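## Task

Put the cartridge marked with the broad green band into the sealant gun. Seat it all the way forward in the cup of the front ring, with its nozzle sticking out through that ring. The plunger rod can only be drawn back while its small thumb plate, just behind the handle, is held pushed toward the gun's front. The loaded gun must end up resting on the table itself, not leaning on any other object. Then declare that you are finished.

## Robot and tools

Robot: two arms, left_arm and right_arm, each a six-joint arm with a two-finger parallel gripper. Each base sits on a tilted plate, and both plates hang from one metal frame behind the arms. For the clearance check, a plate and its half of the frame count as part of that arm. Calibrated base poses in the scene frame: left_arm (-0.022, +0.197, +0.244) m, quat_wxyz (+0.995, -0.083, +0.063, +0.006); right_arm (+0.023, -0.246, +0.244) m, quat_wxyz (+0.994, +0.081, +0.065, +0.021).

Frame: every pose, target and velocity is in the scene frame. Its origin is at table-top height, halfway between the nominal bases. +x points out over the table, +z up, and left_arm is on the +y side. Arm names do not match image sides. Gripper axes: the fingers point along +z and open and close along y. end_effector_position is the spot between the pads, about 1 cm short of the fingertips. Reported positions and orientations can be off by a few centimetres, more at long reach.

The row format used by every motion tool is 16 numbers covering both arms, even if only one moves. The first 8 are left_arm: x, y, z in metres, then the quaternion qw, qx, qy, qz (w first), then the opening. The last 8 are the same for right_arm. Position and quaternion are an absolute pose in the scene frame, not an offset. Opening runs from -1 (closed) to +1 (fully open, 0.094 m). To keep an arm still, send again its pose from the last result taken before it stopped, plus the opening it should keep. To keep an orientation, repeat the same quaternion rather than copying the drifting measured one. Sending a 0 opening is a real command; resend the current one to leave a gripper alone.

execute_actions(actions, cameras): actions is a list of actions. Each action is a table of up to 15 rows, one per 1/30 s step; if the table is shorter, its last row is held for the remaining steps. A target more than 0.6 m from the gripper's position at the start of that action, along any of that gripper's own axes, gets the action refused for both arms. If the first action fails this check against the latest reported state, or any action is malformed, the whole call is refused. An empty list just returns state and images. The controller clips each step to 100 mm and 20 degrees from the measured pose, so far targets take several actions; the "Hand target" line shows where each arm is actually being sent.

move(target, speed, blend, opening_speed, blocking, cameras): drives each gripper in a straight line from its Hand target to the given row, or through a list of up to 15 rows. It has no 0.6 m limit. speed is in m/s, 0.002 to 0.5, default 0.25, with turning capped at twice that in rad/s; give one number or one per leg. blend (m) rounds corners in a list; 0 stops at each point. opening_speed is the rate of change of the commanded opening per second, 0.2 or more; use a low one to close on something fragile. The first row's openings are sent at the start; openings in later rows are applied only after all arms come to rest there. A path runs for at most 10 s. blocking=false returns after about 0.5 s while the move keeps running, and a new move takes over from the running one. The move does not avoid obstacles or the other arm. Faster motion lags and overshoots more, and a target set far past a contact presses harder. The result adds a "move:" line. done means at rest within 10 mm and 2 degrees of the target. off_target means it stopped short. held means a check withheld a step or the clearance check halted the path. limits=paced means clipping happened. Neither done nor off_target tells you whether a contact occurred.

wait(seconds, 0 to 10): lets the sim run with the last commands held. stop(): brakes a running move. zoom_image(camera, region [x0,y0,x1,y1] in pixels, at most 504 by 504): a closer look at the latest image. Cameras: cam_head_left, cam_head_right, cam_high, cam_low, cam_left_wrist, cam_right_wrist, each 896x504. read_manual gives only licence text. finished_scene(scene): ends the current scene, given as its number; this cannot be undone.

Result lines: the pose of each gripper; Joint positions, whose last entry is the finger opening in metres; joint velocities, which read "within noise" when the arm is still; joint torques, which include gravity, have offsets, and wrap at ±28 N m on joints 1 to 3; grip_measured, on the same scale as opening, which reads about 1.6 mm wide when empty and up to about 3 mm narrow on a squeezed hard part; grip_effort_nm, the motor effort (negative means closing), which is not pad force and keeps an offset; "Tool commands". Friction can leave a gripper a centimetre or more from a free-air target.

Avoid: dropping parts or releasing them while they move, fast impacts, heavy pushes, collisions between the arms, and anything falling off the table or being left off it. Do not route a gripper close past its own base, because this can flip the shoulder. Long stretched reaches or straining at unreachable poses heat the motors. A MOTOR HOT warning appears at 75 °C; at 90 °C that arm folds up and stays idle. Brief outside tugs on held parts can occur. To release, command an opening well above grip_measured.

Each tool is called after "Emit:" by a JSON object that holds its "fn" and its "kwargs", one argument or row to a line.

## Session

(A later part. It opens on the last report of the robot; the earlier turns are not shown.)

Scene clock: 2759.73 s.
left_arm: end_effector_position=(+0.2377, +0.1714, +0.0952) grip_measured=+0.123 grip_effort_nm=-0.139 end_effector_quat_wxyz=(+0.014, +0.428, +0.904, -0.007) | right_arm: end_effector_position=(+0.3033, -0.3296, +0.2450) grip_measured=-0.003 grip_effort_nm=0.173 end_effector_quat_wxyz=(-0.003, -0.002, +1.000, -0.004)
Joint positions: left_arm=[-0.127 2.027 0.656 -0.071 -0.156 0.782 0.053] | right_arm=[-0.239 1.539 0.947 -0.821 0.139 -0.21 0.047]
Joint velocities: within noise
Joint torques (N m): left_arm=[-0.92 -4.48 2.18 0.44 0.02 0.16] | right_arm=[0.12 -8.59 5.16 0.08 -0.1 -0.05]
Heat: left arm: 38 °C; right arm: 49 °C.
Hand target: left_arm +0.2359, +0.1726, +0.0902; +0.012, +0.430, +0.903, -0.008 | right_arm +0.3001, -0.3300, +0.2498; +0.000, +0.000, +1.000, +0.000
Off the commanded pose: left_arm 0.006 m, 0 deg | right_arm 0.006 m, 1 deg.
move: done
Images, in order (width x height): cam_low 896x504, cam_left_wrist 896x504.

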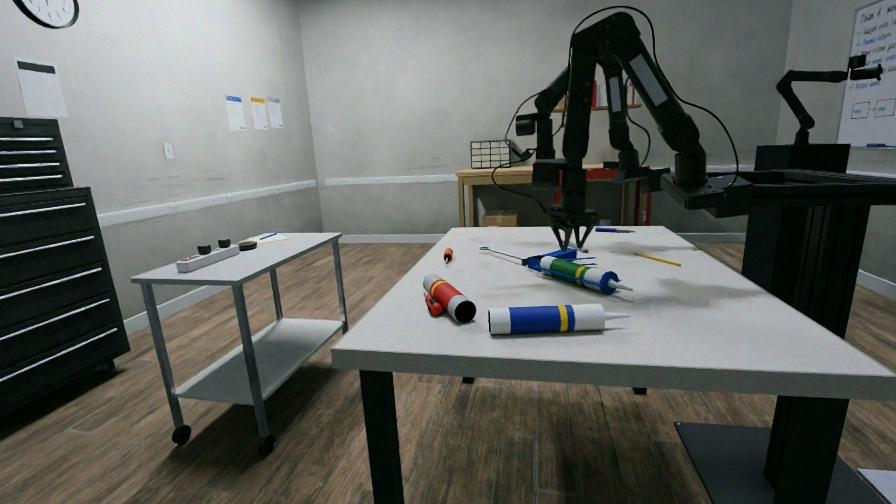

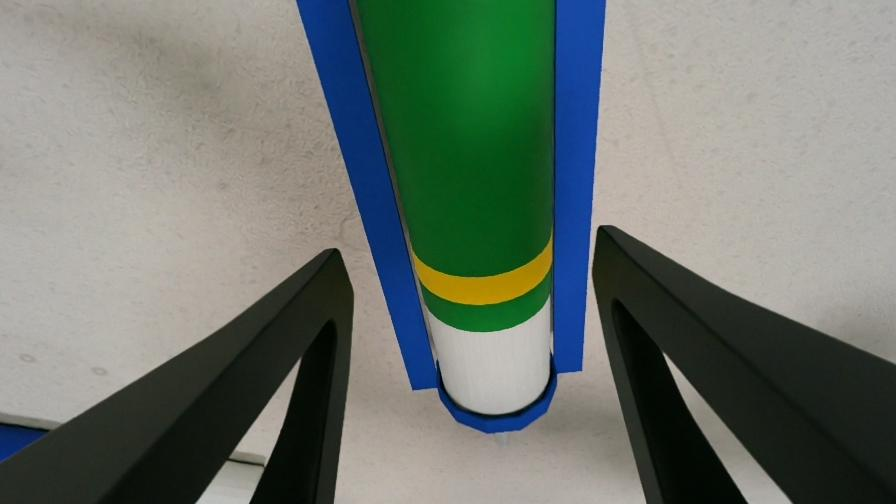

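Emit:
{"fn": "move", "kwargs": {
  "target": [
    [0.2360,0.1725,0.060,0.0120,0.4300,0.9027,-0.0080,0.12,0.30,-0.33,0.25,0,0,1,0,0.0]
  ],
  "speed": 0.05,
  "cameras": ["cam_left_wrist","cam_low"]
}}

Scene clock: 2765.17 s.
left_arm: end_effector_position=(+0.2321, +0.1722, +0.0645) grip_measured=+0.123 grip_effort_nm=-0.139 end_effector_quat_wxyz=(+0.008, +0.429, +0.903, -0.008) | right_arm: end_effector_position=(+0.3033, -0.3296, +0.2450) grip_measured=-0.003 grip_effort_nm=0.173 end_effector_quat_wxyz=(-0.003, -0.002, +1.000, -0.004)
Joint positions: left_arm=[-0.106 2.165 0.662 0.051 -0.156 0.802 0.053] | right_arm=[-0.239 1.539 0.947 -0.821 0.139 -0.21 0.047]
Joint velocities: within noise
Joint torques (N m): left_arm=[-0.98 -4.83 2.52 0.45 0.02 0.17] | right_arm=[0.13 -8.65 5.18 0.09 -0.11 -0.06]
Heat: left arm: 38 °C; right arm: 49 °C.
Hand target: left_arm +0.2360, +0.1726, +0.0602; +0.012, +0.430, +0.903, -0.008 | right_arm +0.3001, -0.3300, +0.2498; +0.000, +0.000, +1.000, +0.000
Off the commanded pose: left_arm 0.006 m, 1 deg | right_arm 0.006 m, 1 deg.
move: done
Images, in order (width x height): cam_low 896x504, cam_left_wrist 896x504.

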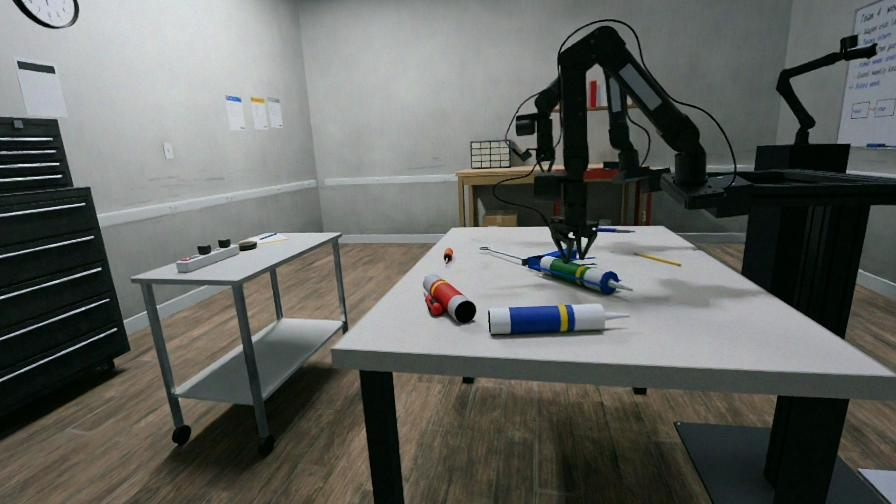

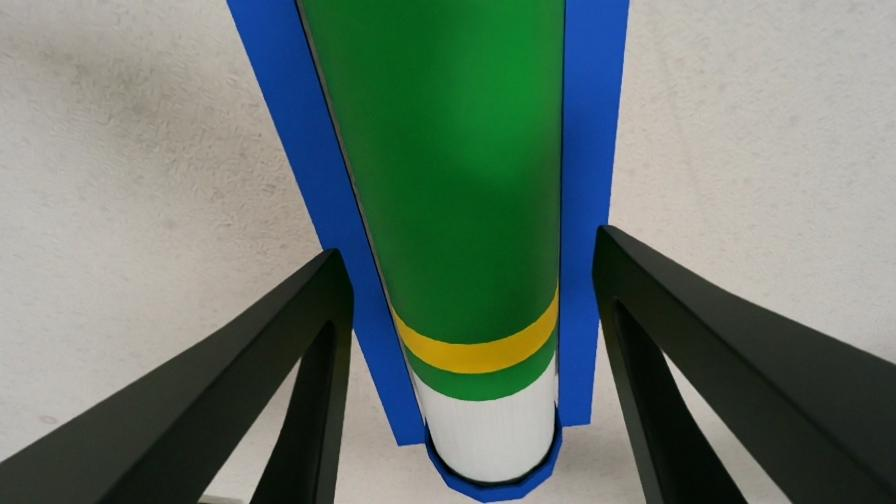

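Emit:
{"fn": "move", "kwargs": {
  "target": [
    [0.2390,0.1750,0.054,0.0120,0.4300,0.9027,-0.0080,0.12,0.30,-0.33,0.25,0,0,1,0,0.0]
  ],
  "speed": 0.05,
  "cameras": ["cam_left_wrist"]
}}

Scene clock: 2768.47 s.
left_arm: end_effector_position=(+0.2350, +0.1750, +0.0587) grip_measured=+0.123 grip_effort_nm=-0.149 end_effector_quat_wxyz=(+0.007, +0.428, +0.904, -0.007) | right_arm: end_effector_position=(+0.3033, -0.3296, +0.2450) grip_measured=-0.003 grip_effort_nm=0.173 end_effector_quat_wxyz=(-0.003, -0.002, +1.000, -0.004)
Joint positions: left_arm=[-0.091 2.192 0.678 0.064 -0.156 0.816 0.053] | right_arm=[-0.239 1.539 0.947 -0.821 0.139 -0.21 0.047]
Joint velocities: within noise
Joint torques (N m): left_arm=[-1.07 -4.96 2.61 0.45 0.04 0.13] | right_arm=[0.1 -8.68 5.14 0.08 -0.09 -0.05]
Heat: left arm: 38 °C; right arm: 49 °C.
Hand target: left_arm +0.2388, +0.1751, +0.0542; +0.012, +0.430, +0.903, -0.008 | right_arm +0.3001, -0.3300, +0.2498; +0.000, +0.000, +1.000, +0.000
Off the commanded pose: left_arm 0.006 m, 1 deg | right_arm 0.006 m, 1 deg.
move: done
Images, in order (width x height): cam_left_wrist 896x504.

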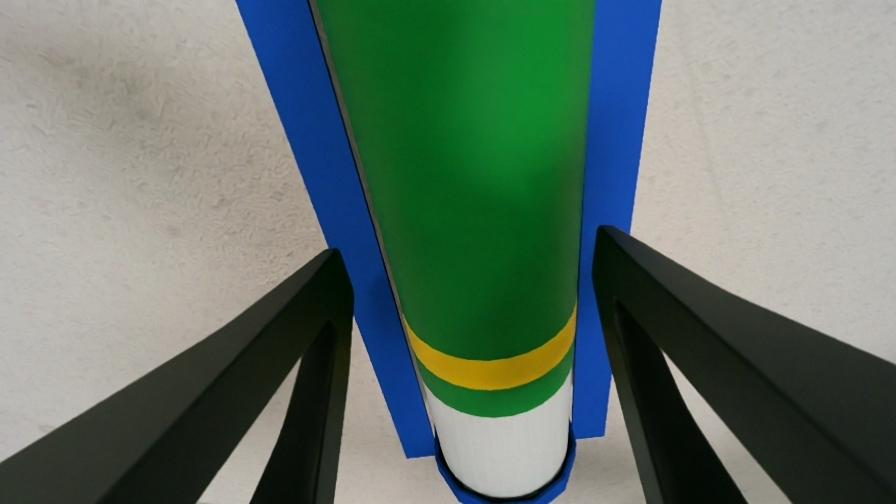

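Emit:
{"fn": "move", "kwargs": {
  "target": [
    [0.2390,0.1750,0.042,0.0120,0.4300,0.9027,-0.0080,0.10,0.30,-0.33,0.25,0,0,1,0,0.0]
  ],
  "speed": 0.05,
  "cameras": ["cam_left_wrist"]
}}

Scene clock: 2772.10 s.
left_arm: end_effector_position=(+0.2352, +0.1751, +0.0469) grip_measured=+0.103 grip_effort_nm=-0.139 end_effector_quat_wxyz=(+0.006, +0.429, +0.903, -0.007) | right_arm: end_effector_position=(+0.3033, -0.3296, +0.2450) grip_measured=-0.003 grip_effort_nm=0.173 end_effector_quat_wxyz=(-0.003, -0.002, +1.000, -0.004)
Joint positions: left_arm=[-0.084 2.247 0.692 0.105 -0.156 0.825 0.052] | right_arm=[-0.239 1.539 0.947 -0.821 0.139 -0.21 0.047]
Joint velocities: within noise
Joint torques (N m): left_arm=[-0.81 -4.92 2.14 0.49 0.06 0.15] | right_arm=[0.05 -8.65 5.14 0.07 -0.09 -0.04]
Heat: left arm: 37 °C; right arm: 49 °C.
Hand target: left_arm +0.2388, +0.1750, +0.0422; +0.012, +0.430, +0.903, -0.008 | right_arm +0.3001, -0.3300, +0.2498; +0.000, +0.000, +1.000, +0.000
Off the commanded pose: left_arm 0.006 m, 1 deg | right_arm 0.006 m, 1 deg.
move: done
Images, in order (width x height): cam_left_wrist 896x504.

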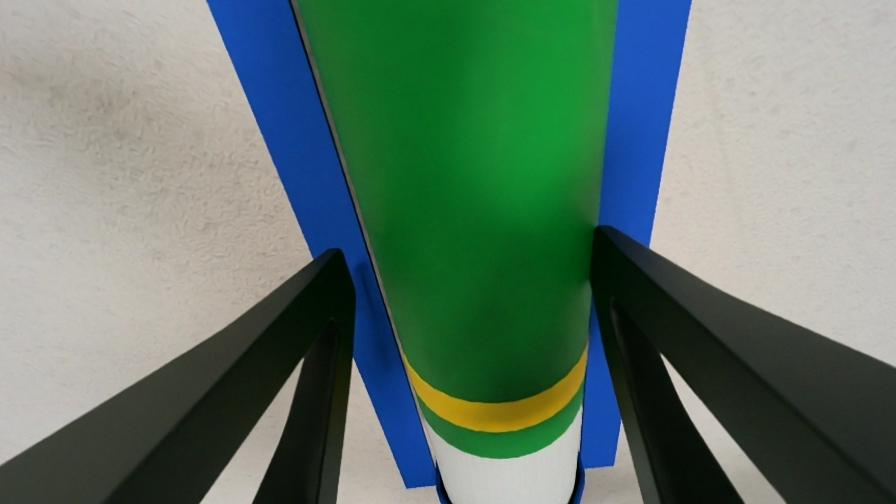

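Emit:
{"fn": "move", "kwargs": {
  "target": [
    [0.2378,0.1740,0.042,0.0120,0.4300,0.9027,-0.0080,-0.25,0.30,-0.33,0.25,0,0,1,0,0.0]
  ],
  "opening_speed": 0.3,
  "cameras": ["cam_left_wrist","cam_high"]
}}

Emit:
{"fn": "zoom_image", "kwargs": {
  "camera": "cam_high",
  "region": [430, 340, 600, 470]
}}

Scene clock: 2776.13 s.
left_arm: end_effector_position=(+0.2341, +0.1739, +0.0495) grip_measured=-0.250 grip_effort_nm=-0.662 end_effector_quat_wxyz=(+0.005, +0.429, +0.903, -0.013) | right_arm: end_effector_position=(+0.3033, -0.3296, +0.2450) grip_measured=-0.003 grip_effort_nm=0.168 end_effector_quat_wxyz=(-0.003, -0.002, +1.000, -0.004)
Joint positions: left_arm=[-0.084 2.235 0.692 0.086 -0.146 0.825 0.035] | right_arm=[-0.239 1.539 0.947 -0.821 0.139 -0.21 0.047]
Joint velocities: left_arm=[-0.002 0.002 0.002 -0.007 -0.022 -0.022 -0.004] | right_arm=[within noise]
Joint torques (N m): left_arm=[-1.31 -4.14 1.83 0.61 -0.04 0.13] | right_arm=[0.08 -8.62 5.11 0.08 -0.1 -0.06]
Heat: left arm: 37 °C; right arm: 49 °C.
Hand target: left_arm +0.2376, +0.1740, +0.0425; +0.012, +0.430, +0.903, -0.008 | right_arm +0.3001, -0.3300, +0.2498; +0.000, +0.000, +1.000, +0.000
Off the commanded pose: left_arm 0.008 m, 1 deg | right_arm 0.006 m, 1 deg.
move: done
Images, in order (width x height): cam_high 896x504, cam_left_wrist 896x504.

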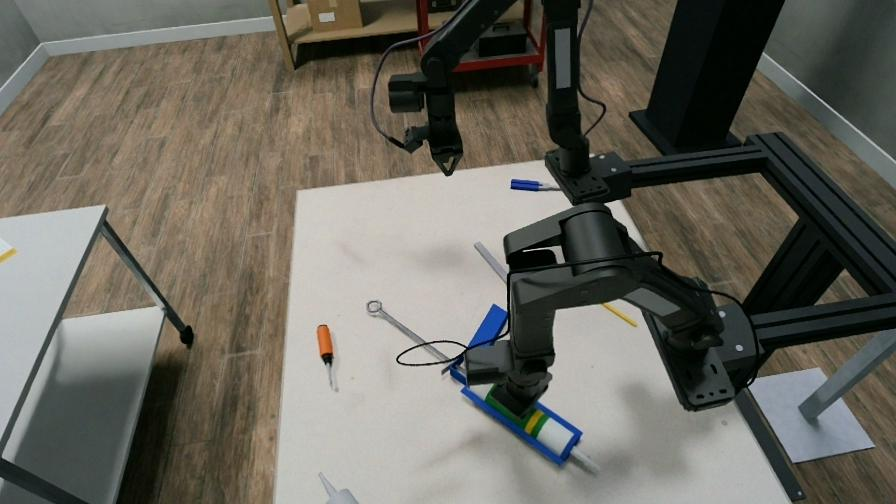

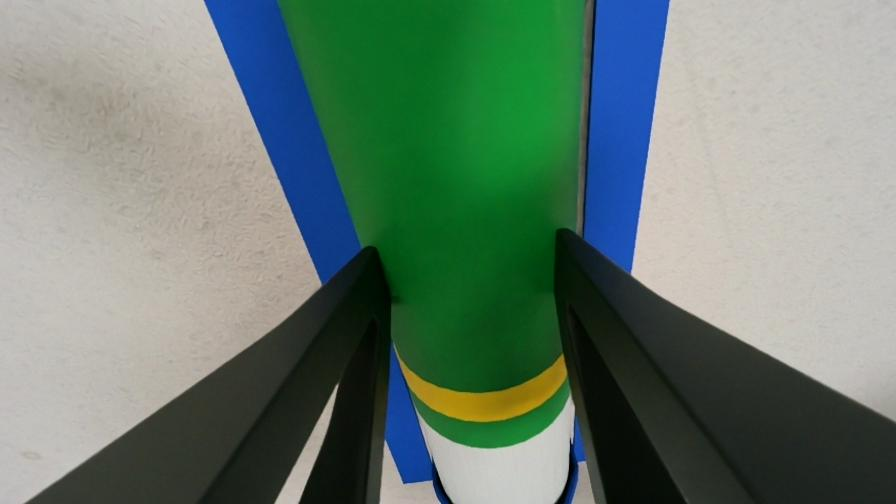

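Scaled by 2.965 from the camera's 896x504 image, which has a finer 1280x720 frame.

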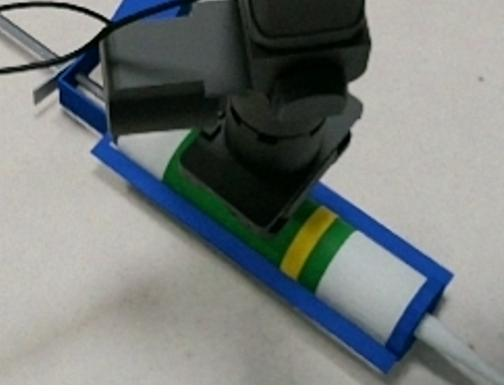

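Emit:
{"fn": "move", "kwargs": {
  "target": [
    [0.2385,0.1745,0.046,0.0120,0.4300,0.9027,-0.0080,0.10,0.30,-0.33,0.25,0,0,1,0,0.0],
    [0.2385,0.1745,0.036,0.0120,0.4300,0.9027,-0.0080,0.10,0.30,-0.33,0.25,0,0,1,0,0.0]
  ],
  "speed": 0.04,
  "cameras": ["cam_left_wrist"]
}}

Scene clock: 2781.87 s.
left_arm: end_effector_position=(+0.2359, +0.1727, +0.0412) grip_measured=+0.097 grip_effort_nm=0.139 end_effector_quat_wxyz=(+0.009, +0.429, +0.903, -0.010) | right_arm: end_effector_position=(+0.3032, -0.3296, +0.2450) grip_measured=-0.003 grip_effort_nm=0.173 end_effector_quat_wxyz=(-0.004, -0.002, +1.000, -0.004)
Joint positions: left_arm=[-0.083 2.274 0.699 0.128 -0.148 0.827 0.052] | right_arm=[-0.239 1.539 0.947 -0.821 0.139 -0.21 0.047]
Joint velocities: within noise
Joint torques (N m): left_arm=[-0.85 -5 2 0.47 0.01 0.17] | right_arm=[0.05 -8.69 5.09 0.1 -0.11 -0.06]
Heat: left arm: 37 °C; right arm: 49 °C.
Hand target: left_arm +0.2384, +0.1745, +0.0362; +0.012, +0.430, +0.903, -0.008 | right_arm +0.3000, -0.3299, +0.2498; +0.000, +0.000, +1.000, +0.000
Off the commanded pose: left_arm 0.006 m, 0 deg | right_arm 0.006 m, 1 deg.
move: done
Images, in order (width x height): cam_left_wrist 896x504.

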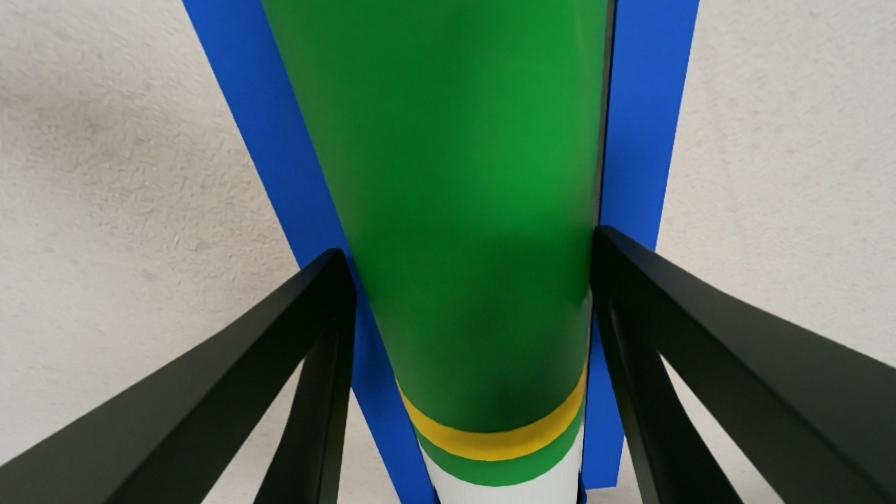

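Emit:
{"fn": "move", "kwargs": {
  "target": [
    [0.2385,0.1745,0.036,0.0120,0.4300,0.9027,-0.0080,-0.25,0.30,-0.33,0.25,0,0,1,0,0.0]
  ],
  "opening_speed": 0.3,
  "cameras": ["cam_left_wrist","cam_low"]
}}

Emit:
{"fn": "zoom_image", "kwargs": {
  "camera": "cam_low",
  "region": [520, 220, 640, 310]
}}

Scene clock: 2785.80 s.
left_arm: end_effector_position=(+0.2359, +0.1726, +0.0412) grip_measured=-0.043 grip_effort_nm=-1.023 end_effector_quat_wxyz=(+0.010, +0.429, +0.903, -0.011) | right_arm: end_effector_position=(+0.3032, -0.3296, +0.2450) grip_measured=-0.003 grip_effort_nm=0.178 end_effector_quat_wxyz=(-0.004, -0.002, +1.000, -0.004)
Joint positions: left_arm=[-0.083 2.274 0.699 0.128 -0.148 0.827 0.045] | right_arm=[-0.239 1.539 0.947 -0.821 0.139 -0.21 0.047]
Joint velocities: within noise
Joint torques (N m): left_arm=[-0.8 -4.97 1.94 0.46 -0.01 0.15] | right_arm=[0.05 -8.66 5.16 0.09 -0.09 -0.06]
Heat: left arm: 37 °C; right arm: 49 °C.
Hand target: left_arm +0.2384, +0.1745, +0.0362; +0.012, +0.430, +0.903, -0.008 | right_arm +0.3000, -0.3299, +0.2498; +0.000, +0.000, +1.000, +0.000
Off the commanded pose: left_arm 0.006 m, 0 deg | right_arm 0.006 m, 1 deg.
move: done
Images, in order (width x height): cam_low 896x504, cam_left_wrist 896x504.

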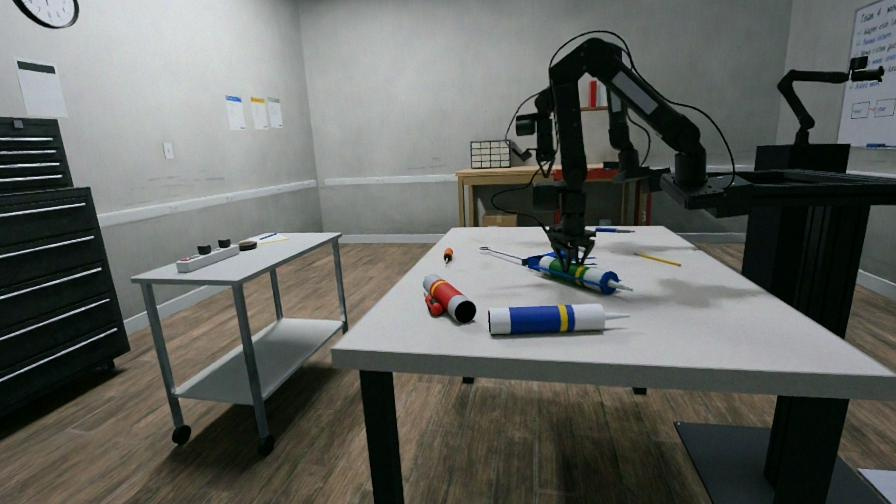

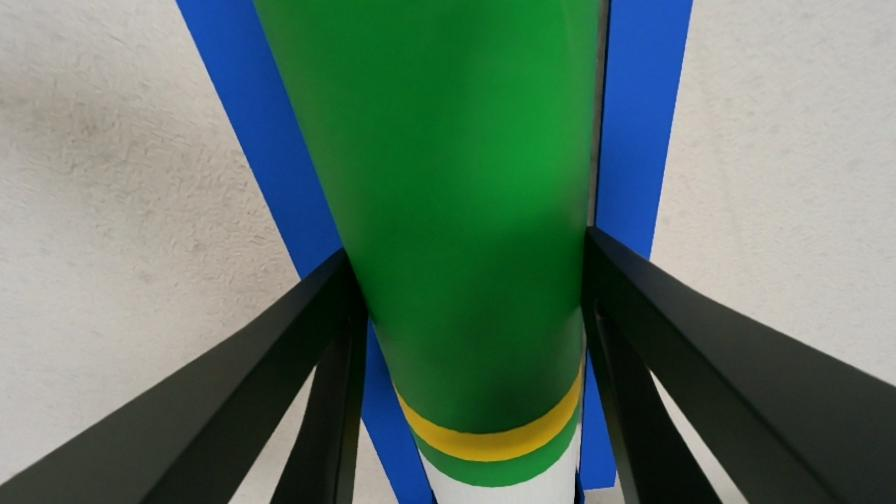

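Scaled by 4.200 from the camera's 896x504 image, which has a finer 1280x720 frame.

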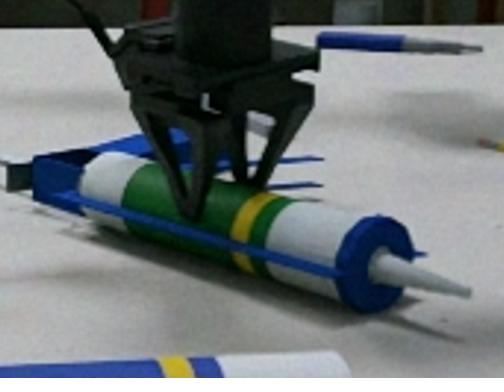

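Emit:
{"fn": "move", "kwargs": {
  "target": [
    [0.2320,0.1800,0.040,0.0120,0.4300,0.9027,-0.0080,-0.25,0.30,-0.33,0.25,0,0,1,0,0.0]
  ],
  "speed": 0.04,
  "cameras": ["cam_left_wrist","cam_low"]
}}

Emit:
{"fn": "zoom_image", "kwargs": {
  "camera": "cam_low",
  "region": [520, 220, 640, 310]
}}

Scene clock: 2789.70 s.
left_arm: end_effector_position=(+0.2344, +0.1729, +0.0405) grip_measured=-0.043 grip_effort_nm=-1.028 end_effector_quat_wxyz=(+0.015, +0.430, +0.903, -0.015) | right_arm: end_effector_position=(+0.3032, -0.3296, +0.2450) grip_measured=-0.003 grip_effort_nm=0.173 end_effector_quat_wxyz=(-0.004, -0.002, +1.000, -0.004)
Joint positions: left_arm=[-0.074 2.274 0.686 0.149 -0.135 0.838 0.045] | right_arm=[-0.239 1.539 0.947 -0.821 0.139 -0.21 0.047]
Joint velocities: within noise
Joint torques (N m): left_arm=[-0.23 -6.63 -0.02 0.4 -0.11 0.21] | right_arm=[0.13 -8.68 5.16 0.07 -0.08 -0.06]
Heat: left arm: 37 °C; right arm: 49 °C.
Hand target: left_arm +0.2320, +0.1799, +0.0400; +0.012, +0.430, +0.903, -0.008 | right_arm +0.3000, -0.3299, +0.2498; +0.000, +0.000, +1.000, +0.000
Off the commanded pose: left_arm 0.007 m, 1 deg | right_arm 0.006 m, 1 deg.
move: done
Images, in order (width x height): cam_low 896x504, cam_left_wrist 896x504.

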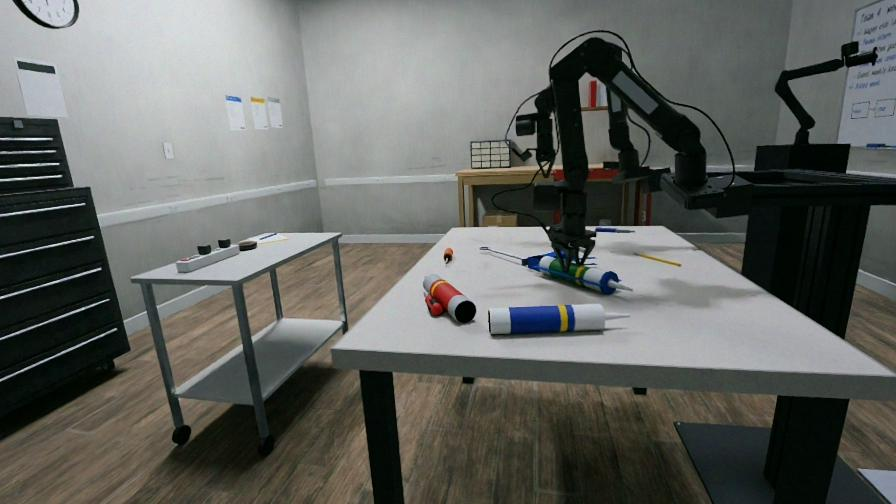

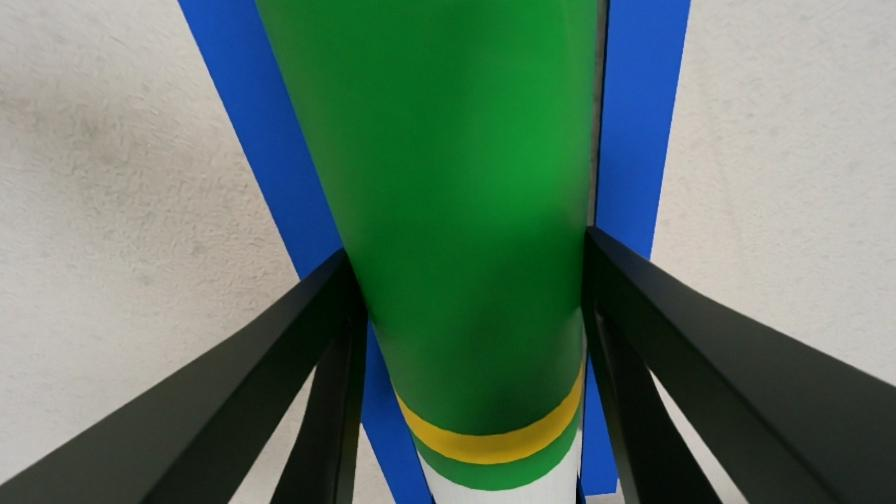

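Scaled by 4.200 from the camera's 896x504 image, which has a finer 1280x720 frame.

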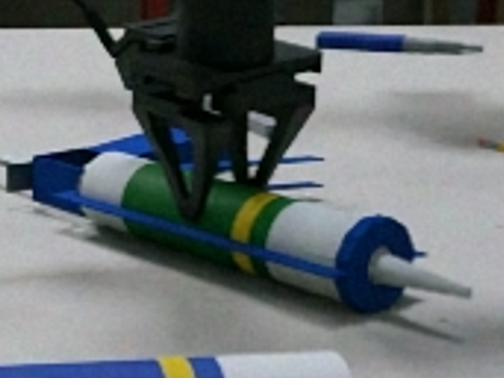

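Emit:
{"fn": "move", "kwargs": {
  "target": [
    [0.2280,0.1850,0.040,0.0120,0.4300,0.9027,-0.0080,-0.25,0.30,-0.33,0.25,0,0,1,0,0.0]
  ],
  "speed": 0.04,
  "cameras": ["cam_left_wrist","cam_low"]
}}

Emit:
{"fn": "zoom_image", "kwargs": {
  "camera": "cam_low",
  "region": [520, 220, 640, 310]
}}

Scene clock: 2792.73 s.
left_arm: end_effector_position=(+0.2341, +0.1733, +0.0405) grip_measured=-0.043 grip_effort_nm=-1.028 end_effector_quat_wxyz=(+0.025, +0.429, +0.903, -0.021) | right_arm: end_effector_position=(+0.3032, -0.3296, +0.2450) grip_measured=-0.003 grip_effort_nm=0.173 end_effector_quat_wxyz=(-0.004, -0.002, +1.000, -0.004)
Joint positions: left_arm=[-0.059 2.27 0.67 0.178 -0.112 0.855 0.045] | right_arm=[-0.239 1.539 0.947 -0.821 0.139 -0.21 0.047]
Joint velocities: within noise
Joint torques (N m): left_arm=[0.08 -6.82 -0.18 0.28 -0.26 0.23] | right_arm=[0.14 -8.59 5.05 0.09 -0.09 -0.03]
Heat: left arm: 38 °C; right arm: 49 °C.
Hand target: left_arm +0.2279, +0.1846, +0.0400; +0.012, +0.430, +0.903, -0.008 | right_arm +0.3000, -0.3299, +0.2498; +0.000, +0.000, +1.000, +0.000
Off the commanded pose: left_arm 0.013 m, 2 deg | right_arm 0.006 m, 1 deg.
move: off_target (left_arm)
Images, in order (width x height): cam_low 896x504, cam_left_wrist 896x504.

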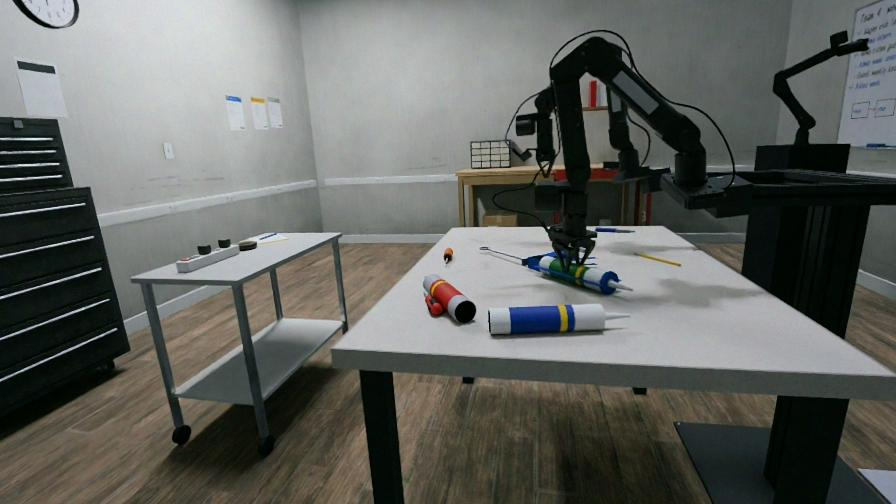

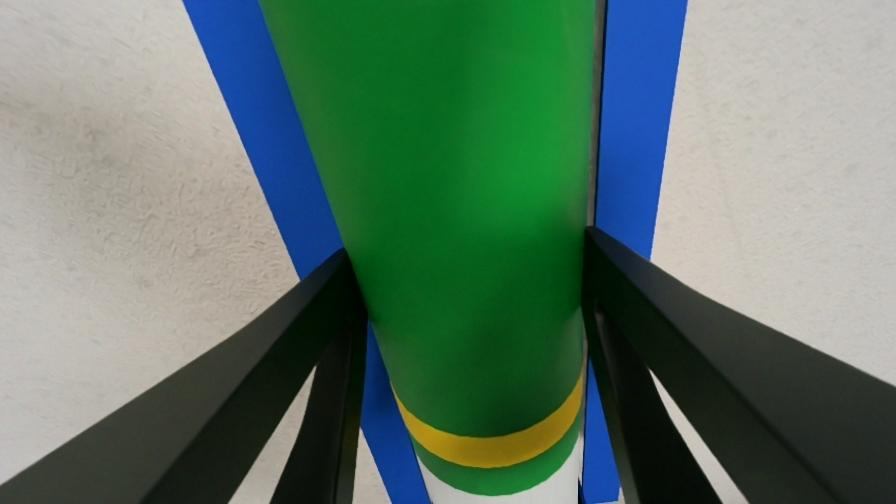

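Scaled by 4.200 from the camera's 896x504 image, which has a finer 1280x720 frame.

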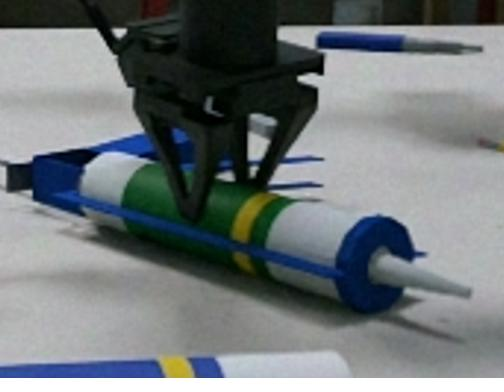

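Emit:
{"fn": "move", "kwargs": {
  "target": [
    [0.2230,0.1910,0.042,0.0120,0.4300,0.9027,-0.0080,-0.25,0.30,-0.33,0.25,0,0,1,0,0.0]
  ],
  "speed": 0.03,
  "cameras": ["cam_left_wrist","cam_low","cam_high"]
}}

Emit:
{"fn": "zoom_image", "kwargs": {
  "camera": "cam_low",
  "region": [520, 220, 640, 310]
}}

Emit:
{"fn": "zoom_image", "kwargs": {
  "camera": "cam_high",
  "region": [430, 340, 600, 470]
}}

Scene clock: 2797.13 s.
left_arm: end_effector_position=(+0.2325, +0.1745, +0.0405) grip_measured=-0.043 grip_effort_nm=-1.033 end_effector_quat_wxyz=(+0.036, +0.428, +0.902, -0.028) | right_arm: end_effector_position=(+0.3032, -0.3296, +0.2450) grip_measured=-0.003 grip_effort_nm=0.173 end_effector_quat_wxyz=(-0.004, -0.002, +1.000, -0.004)
Joint positions: left_arm=[-0.039 2.265 0.648 0.212 -0.088 0.874 0.045] | right_arm=[-0.239 1.539 0.947 -0.821 0.139 -0.21 0.047]
Joint velocities: within noise
Joint torques (N m): left_arm=[0.34 -7.56 -0.59 0.15 -0.44 0.26] | right_arm=[0.12 -8.7 5.04 0.07 -0.09 -0.03]
Heat: left arm: 38 °C; right arm: 49 °C.
Hand target: left_arm +0.2229, +0.1902, +0.0418; +0.012, +0.430, +0.903, -0.009 | right_arm +0.3000, -0.3299, +0.2498; +0.000, +0.000, +1.000, +0.000
Off the commanded pose: left_arm 0.019 m, 4 deg | right_arm 0.006 m, 1 deg.
move: off_target (left_arm)
Images, in order (width x height): cam_high 896x504, cam_low 896x504, cam_left_wrist 896x504.

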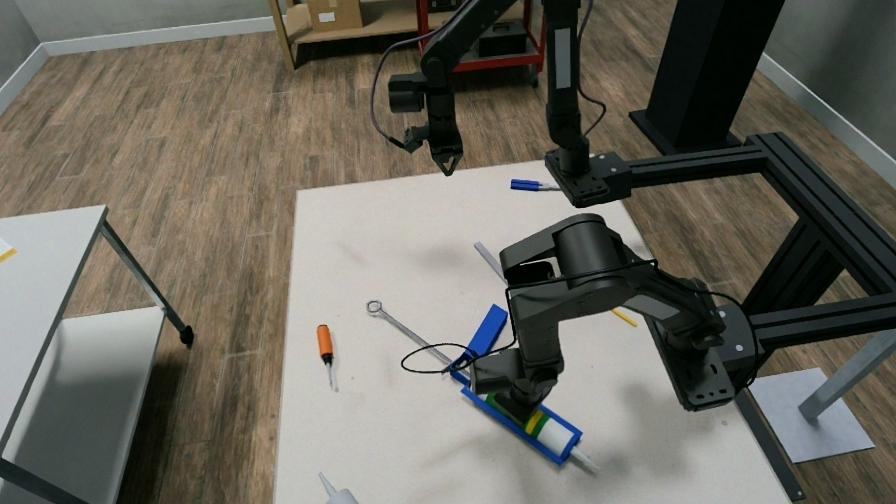

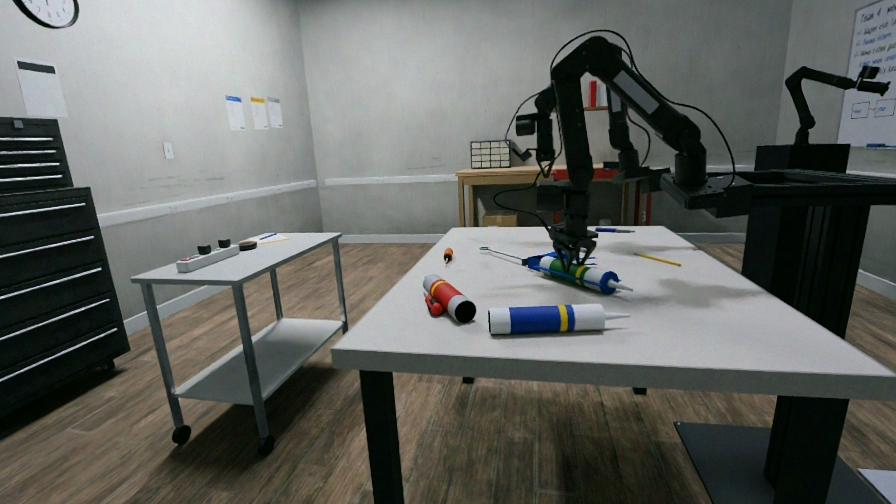

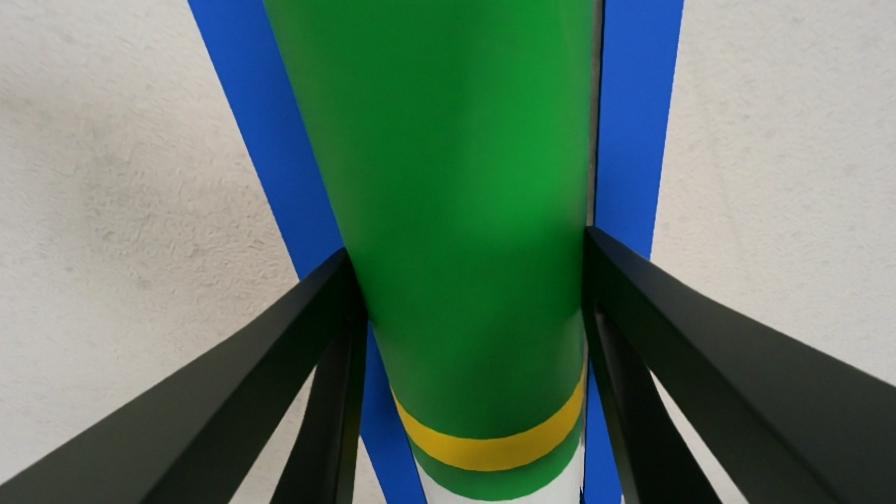

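Scaled by 4.200 from the camera's 896x504 image, which has a finer 1280x720 frame.

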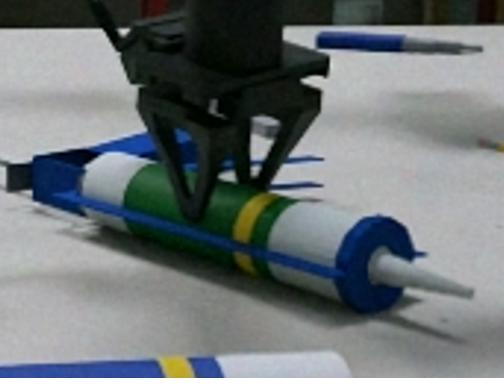

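Scaled by 2.965 from the camera's 896x504 image, which has a finer 1280x720 frame.

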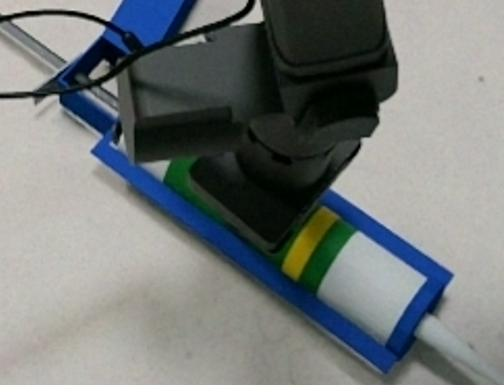

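Emit:
{"fn": "move", "kwargs": {
  "target": [
    [0.2185,0.1965,0.044,0.0120,0.4300,0.9027,-0.0080,-0.25,0.30,-0.33,0.25,0,0,1,0,0.0]
  ],
  "speed": 0.03,
  "cameras": ["cam_left_wrist","cam_low","cam_high"]
}}

Emit:
{"fn": "zoom_image", "kwargs": {
  "camera": "cam_low",
  "region": [520, 220, 640, 310]
}}

Emit:
{"fn": "zoom_image", "kwargs": {
  "camera": "cam_high",
  "region": [430, 340, 600, 470]
}}

Scene clock: 2801.00 s.
left_arm: end_effector_position=(+0.2265, +0.1820, +0.0407) grip_measured=-0.044 grip_effort_nm=-1.018 end_effector_quat_wxyz=(+0.033, +0.428, +0.903, -0.027) | right_arm: end_effector_position=(+0.3032, -0.3296, +0.2450) grip_measured=-0.003 grip_effort_nm=0.173 end_effector_quat_wxyz=(-0.004, -0.002, +1.000, -0.004)
Joint positions: left_arm=[-0.012 2.257 0.625 0.224 -0.088 0.899 0.045] | right_arm=[-0.239 1.539 0.947 -0.821 0.139 -0.21 0.047]
Joint velocities: within noise
Joint torques (N m): left_arm=[-0.06 -7.97 -0.79 0.1 -0.44 0.24] | right_arm=[0.09 -8.7 5.15 0.1 -0.09 -0.05]
Heat: left arm: 38 °C; right arm: 49 °C.
Hand target: left_arm +0.2186, +0.1959, +0.0437; +0.012, +0.430, +0.903, -0.008 | right_arm +0.3000, -0.3299, +0.2498; +0.000, +0.000, +1.000, +0.000
Off the commanded pose: left_arm 0.017 m, 3 deg | right_arm 0.006 m, 1 deg.
move: off_target (left_arm)
Images, in order (width x height): cam_high 896x504, cam_low 896x504, cam_left_wrist 896x504.

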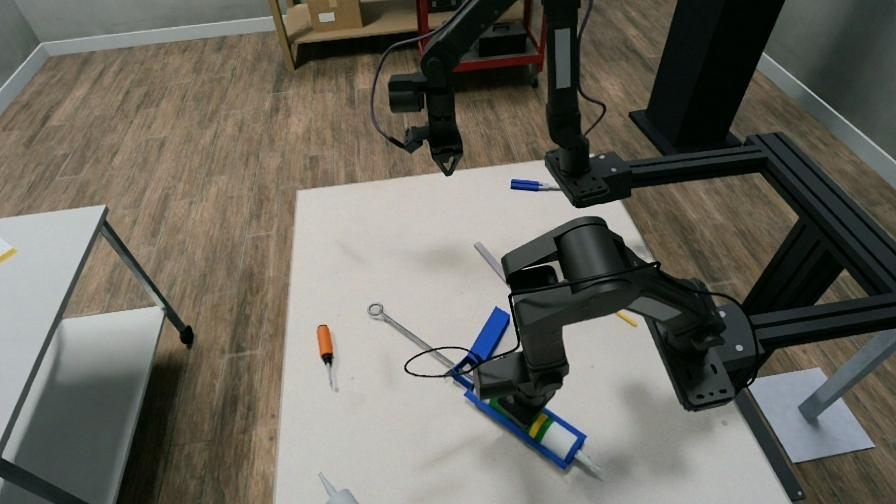

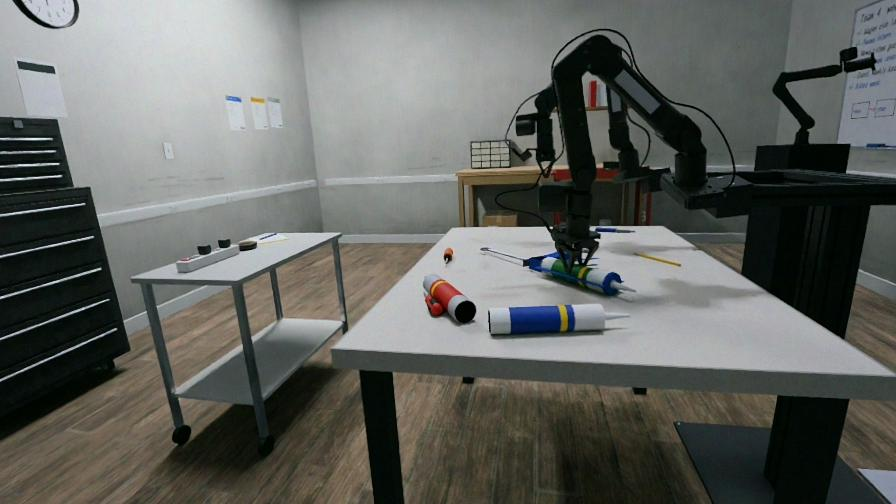

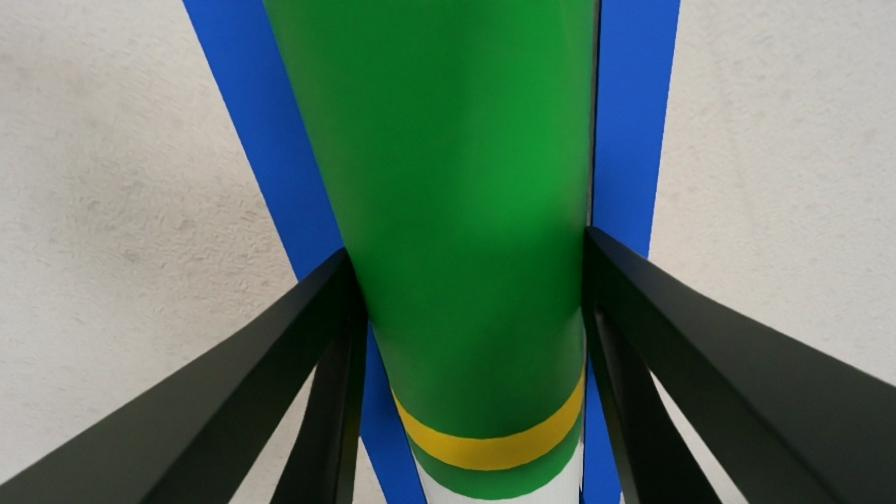

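Scaled by 4.200 from the camera's 896x504 image, which has a finer 1280x720 frame.

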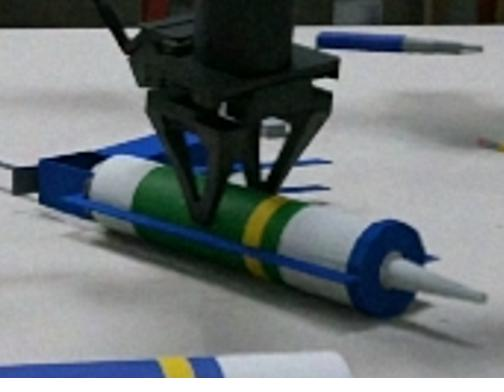

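Scaled by 2.965 from the camera's 896x504 image, which has a finer 1280x720 frame.

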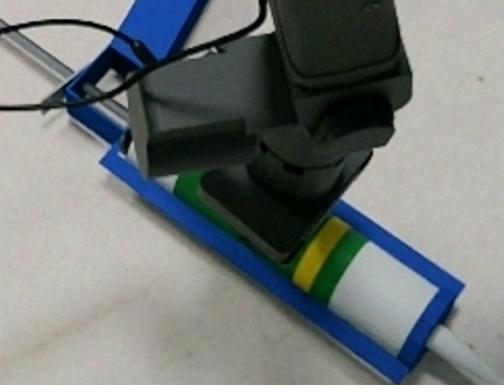

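Emit:
{"fn": "move", "kwargs": {
  "target": [
    [0.2300,0.1840,0.038,0.0240,0.4290,0.9030,-0.0180,-0.25,0.30,-0.33,0.25,0,0,1,0,0.0]
  ],
  "speed": 0.03,
  "cameras": []
}}

Emit:
{"fn": "move", "kwargs": {
  "target": [
    [0.2300,0.1840,0.038,0.0240,0.4290,0.9030,-0.0180,0.08,0.30,-0.33,0.25,0,0,1,0,0.0]
  ],
  "opening_speed": 0.3,
  "cameras": ["cam_left_wrist","cam_low","cam_high"]
}}

Emit:
{"fn": "zoom_image", "kwargs": {
  "camera": "cam_low",
  "region": [520, 220, 640, 310]
}}

Scene clock: 2805.87 s.
left_arm: end_effector_position=(+0.2293, +0.1818, +0.0409) grip_measured=-0.044 grip_effort_nm=-1.033 end_effector_quat_wxyz=(+0.032, +0.428, +0.903, -0.028) | right_arm: end_effector_position=(+0.3032, -0.3296, +0.2450) grip_measured=-0.003 grip_effort_nm=0.173 end_effector_quat_wxyz=(-0.004, -0.002, +1.000, -0.004)
Joint positions: left_arm=[-0.013 2.257 0.638 0.208 -0.087 0.898 0.045] | right_arm=[-0.239 1.539 0.947 -0.821 0.139 -0.21 0.047]
Joint velocities: within noise
Joint torques (N m): left_arm=[-2.09 -5.3 1.95 0.31 -0.19 -0.06] | right_arm=[0.13 -8.64 5.24 0.08 -0.08 -0.06]
Heat: left arm: 38 °C; right arm: 49 °C.
Hand target: left_arm +0.2300, +0.1839, +0.0382; +0.024, +0.429, +0.903, -0.018 | right_arm +0.3000, -0.3299, +0.2498; +0.000, +0.000, +1.000, +0.000
Off the commanded pose: left_arm 0.004 m, 1 deg | right_arm 0.006 m, 1 deg.
move: done
No camera images: "cameras" was empty.

Scene clock: 2807.17 s.
left_arm: end_effector_position=(+0.2292, +0.1829, +0.0408) grip_measured=+0.077 grip_effort_nm=0.139 end_effector_quat_wxyz=(+0.031, +0.428, +0.903, -0.025) | right_arm: end_effector_position=(+0.3032, -0.3296, +0.2450) grip_measured=-0.003 grip_effort_nm=0.173 end_effector_quat_wxyz=(-0.004, -0.002, +1.000, -0.004)
Joint positions: left_arm=[-0.013 2.257 0.638 0.207 -0.094 0.898 0.051] | right_arm=[-0.239 1.539 0.947 -0.821 0.139 -0.21 0.047]
Joint velocities: within noise
Joint torques (N m): left_arm=[-2.07 -5.23 1.96 0.25 -0.18 -0.06] | right_arm=[0.1 -8.65 5.19 0.07 -0.09 -0.06]
Heat: left arm: 38 °C; right arm: 49 °C.
Hand target: left_arm +0.2299, +0.1840, +0.0381; +0.024, +0.429, +0.903, -0.018 | right_arm +0.3000, -0.3299, +0.2498; +0.000, +0.000, +1.000, +0.000
Off the commanded pose: left_arm 0.003 m, 1 deg | right_arm 0.006 m, 1 deg.
move: done
Images, in order (width x height): cam_high 896x504, cam_low 896x504, cam_left_wrist 896x504.

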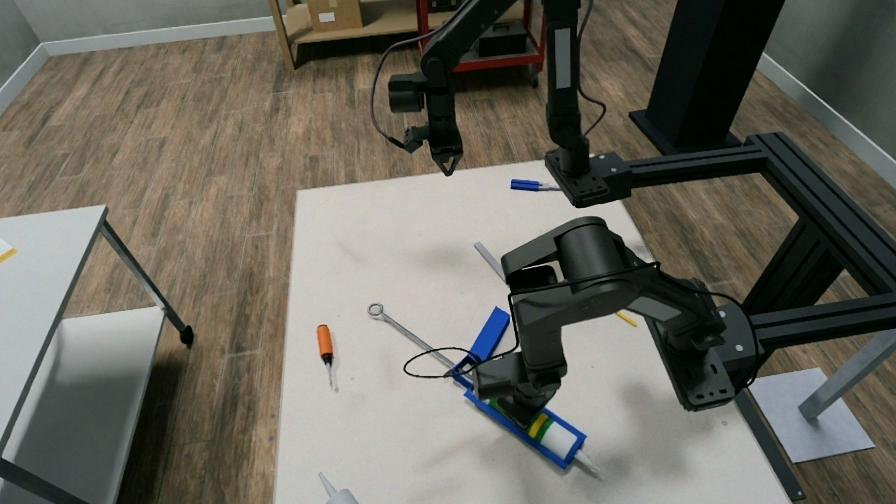

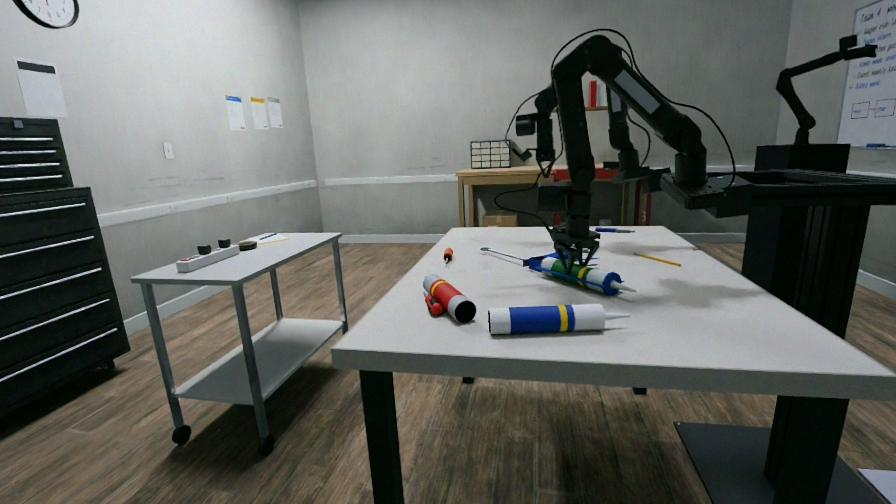

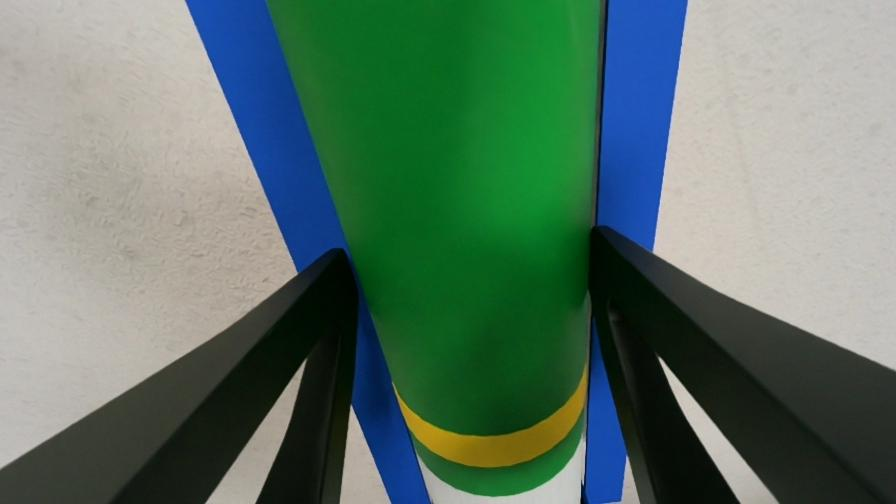

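Scaled by 4.200 from the camera's 896x504 image, which has a finer 1280x720 frame.

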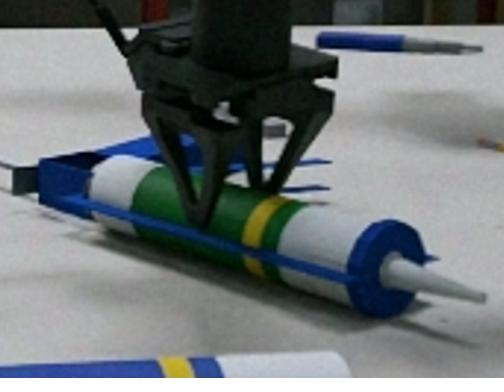

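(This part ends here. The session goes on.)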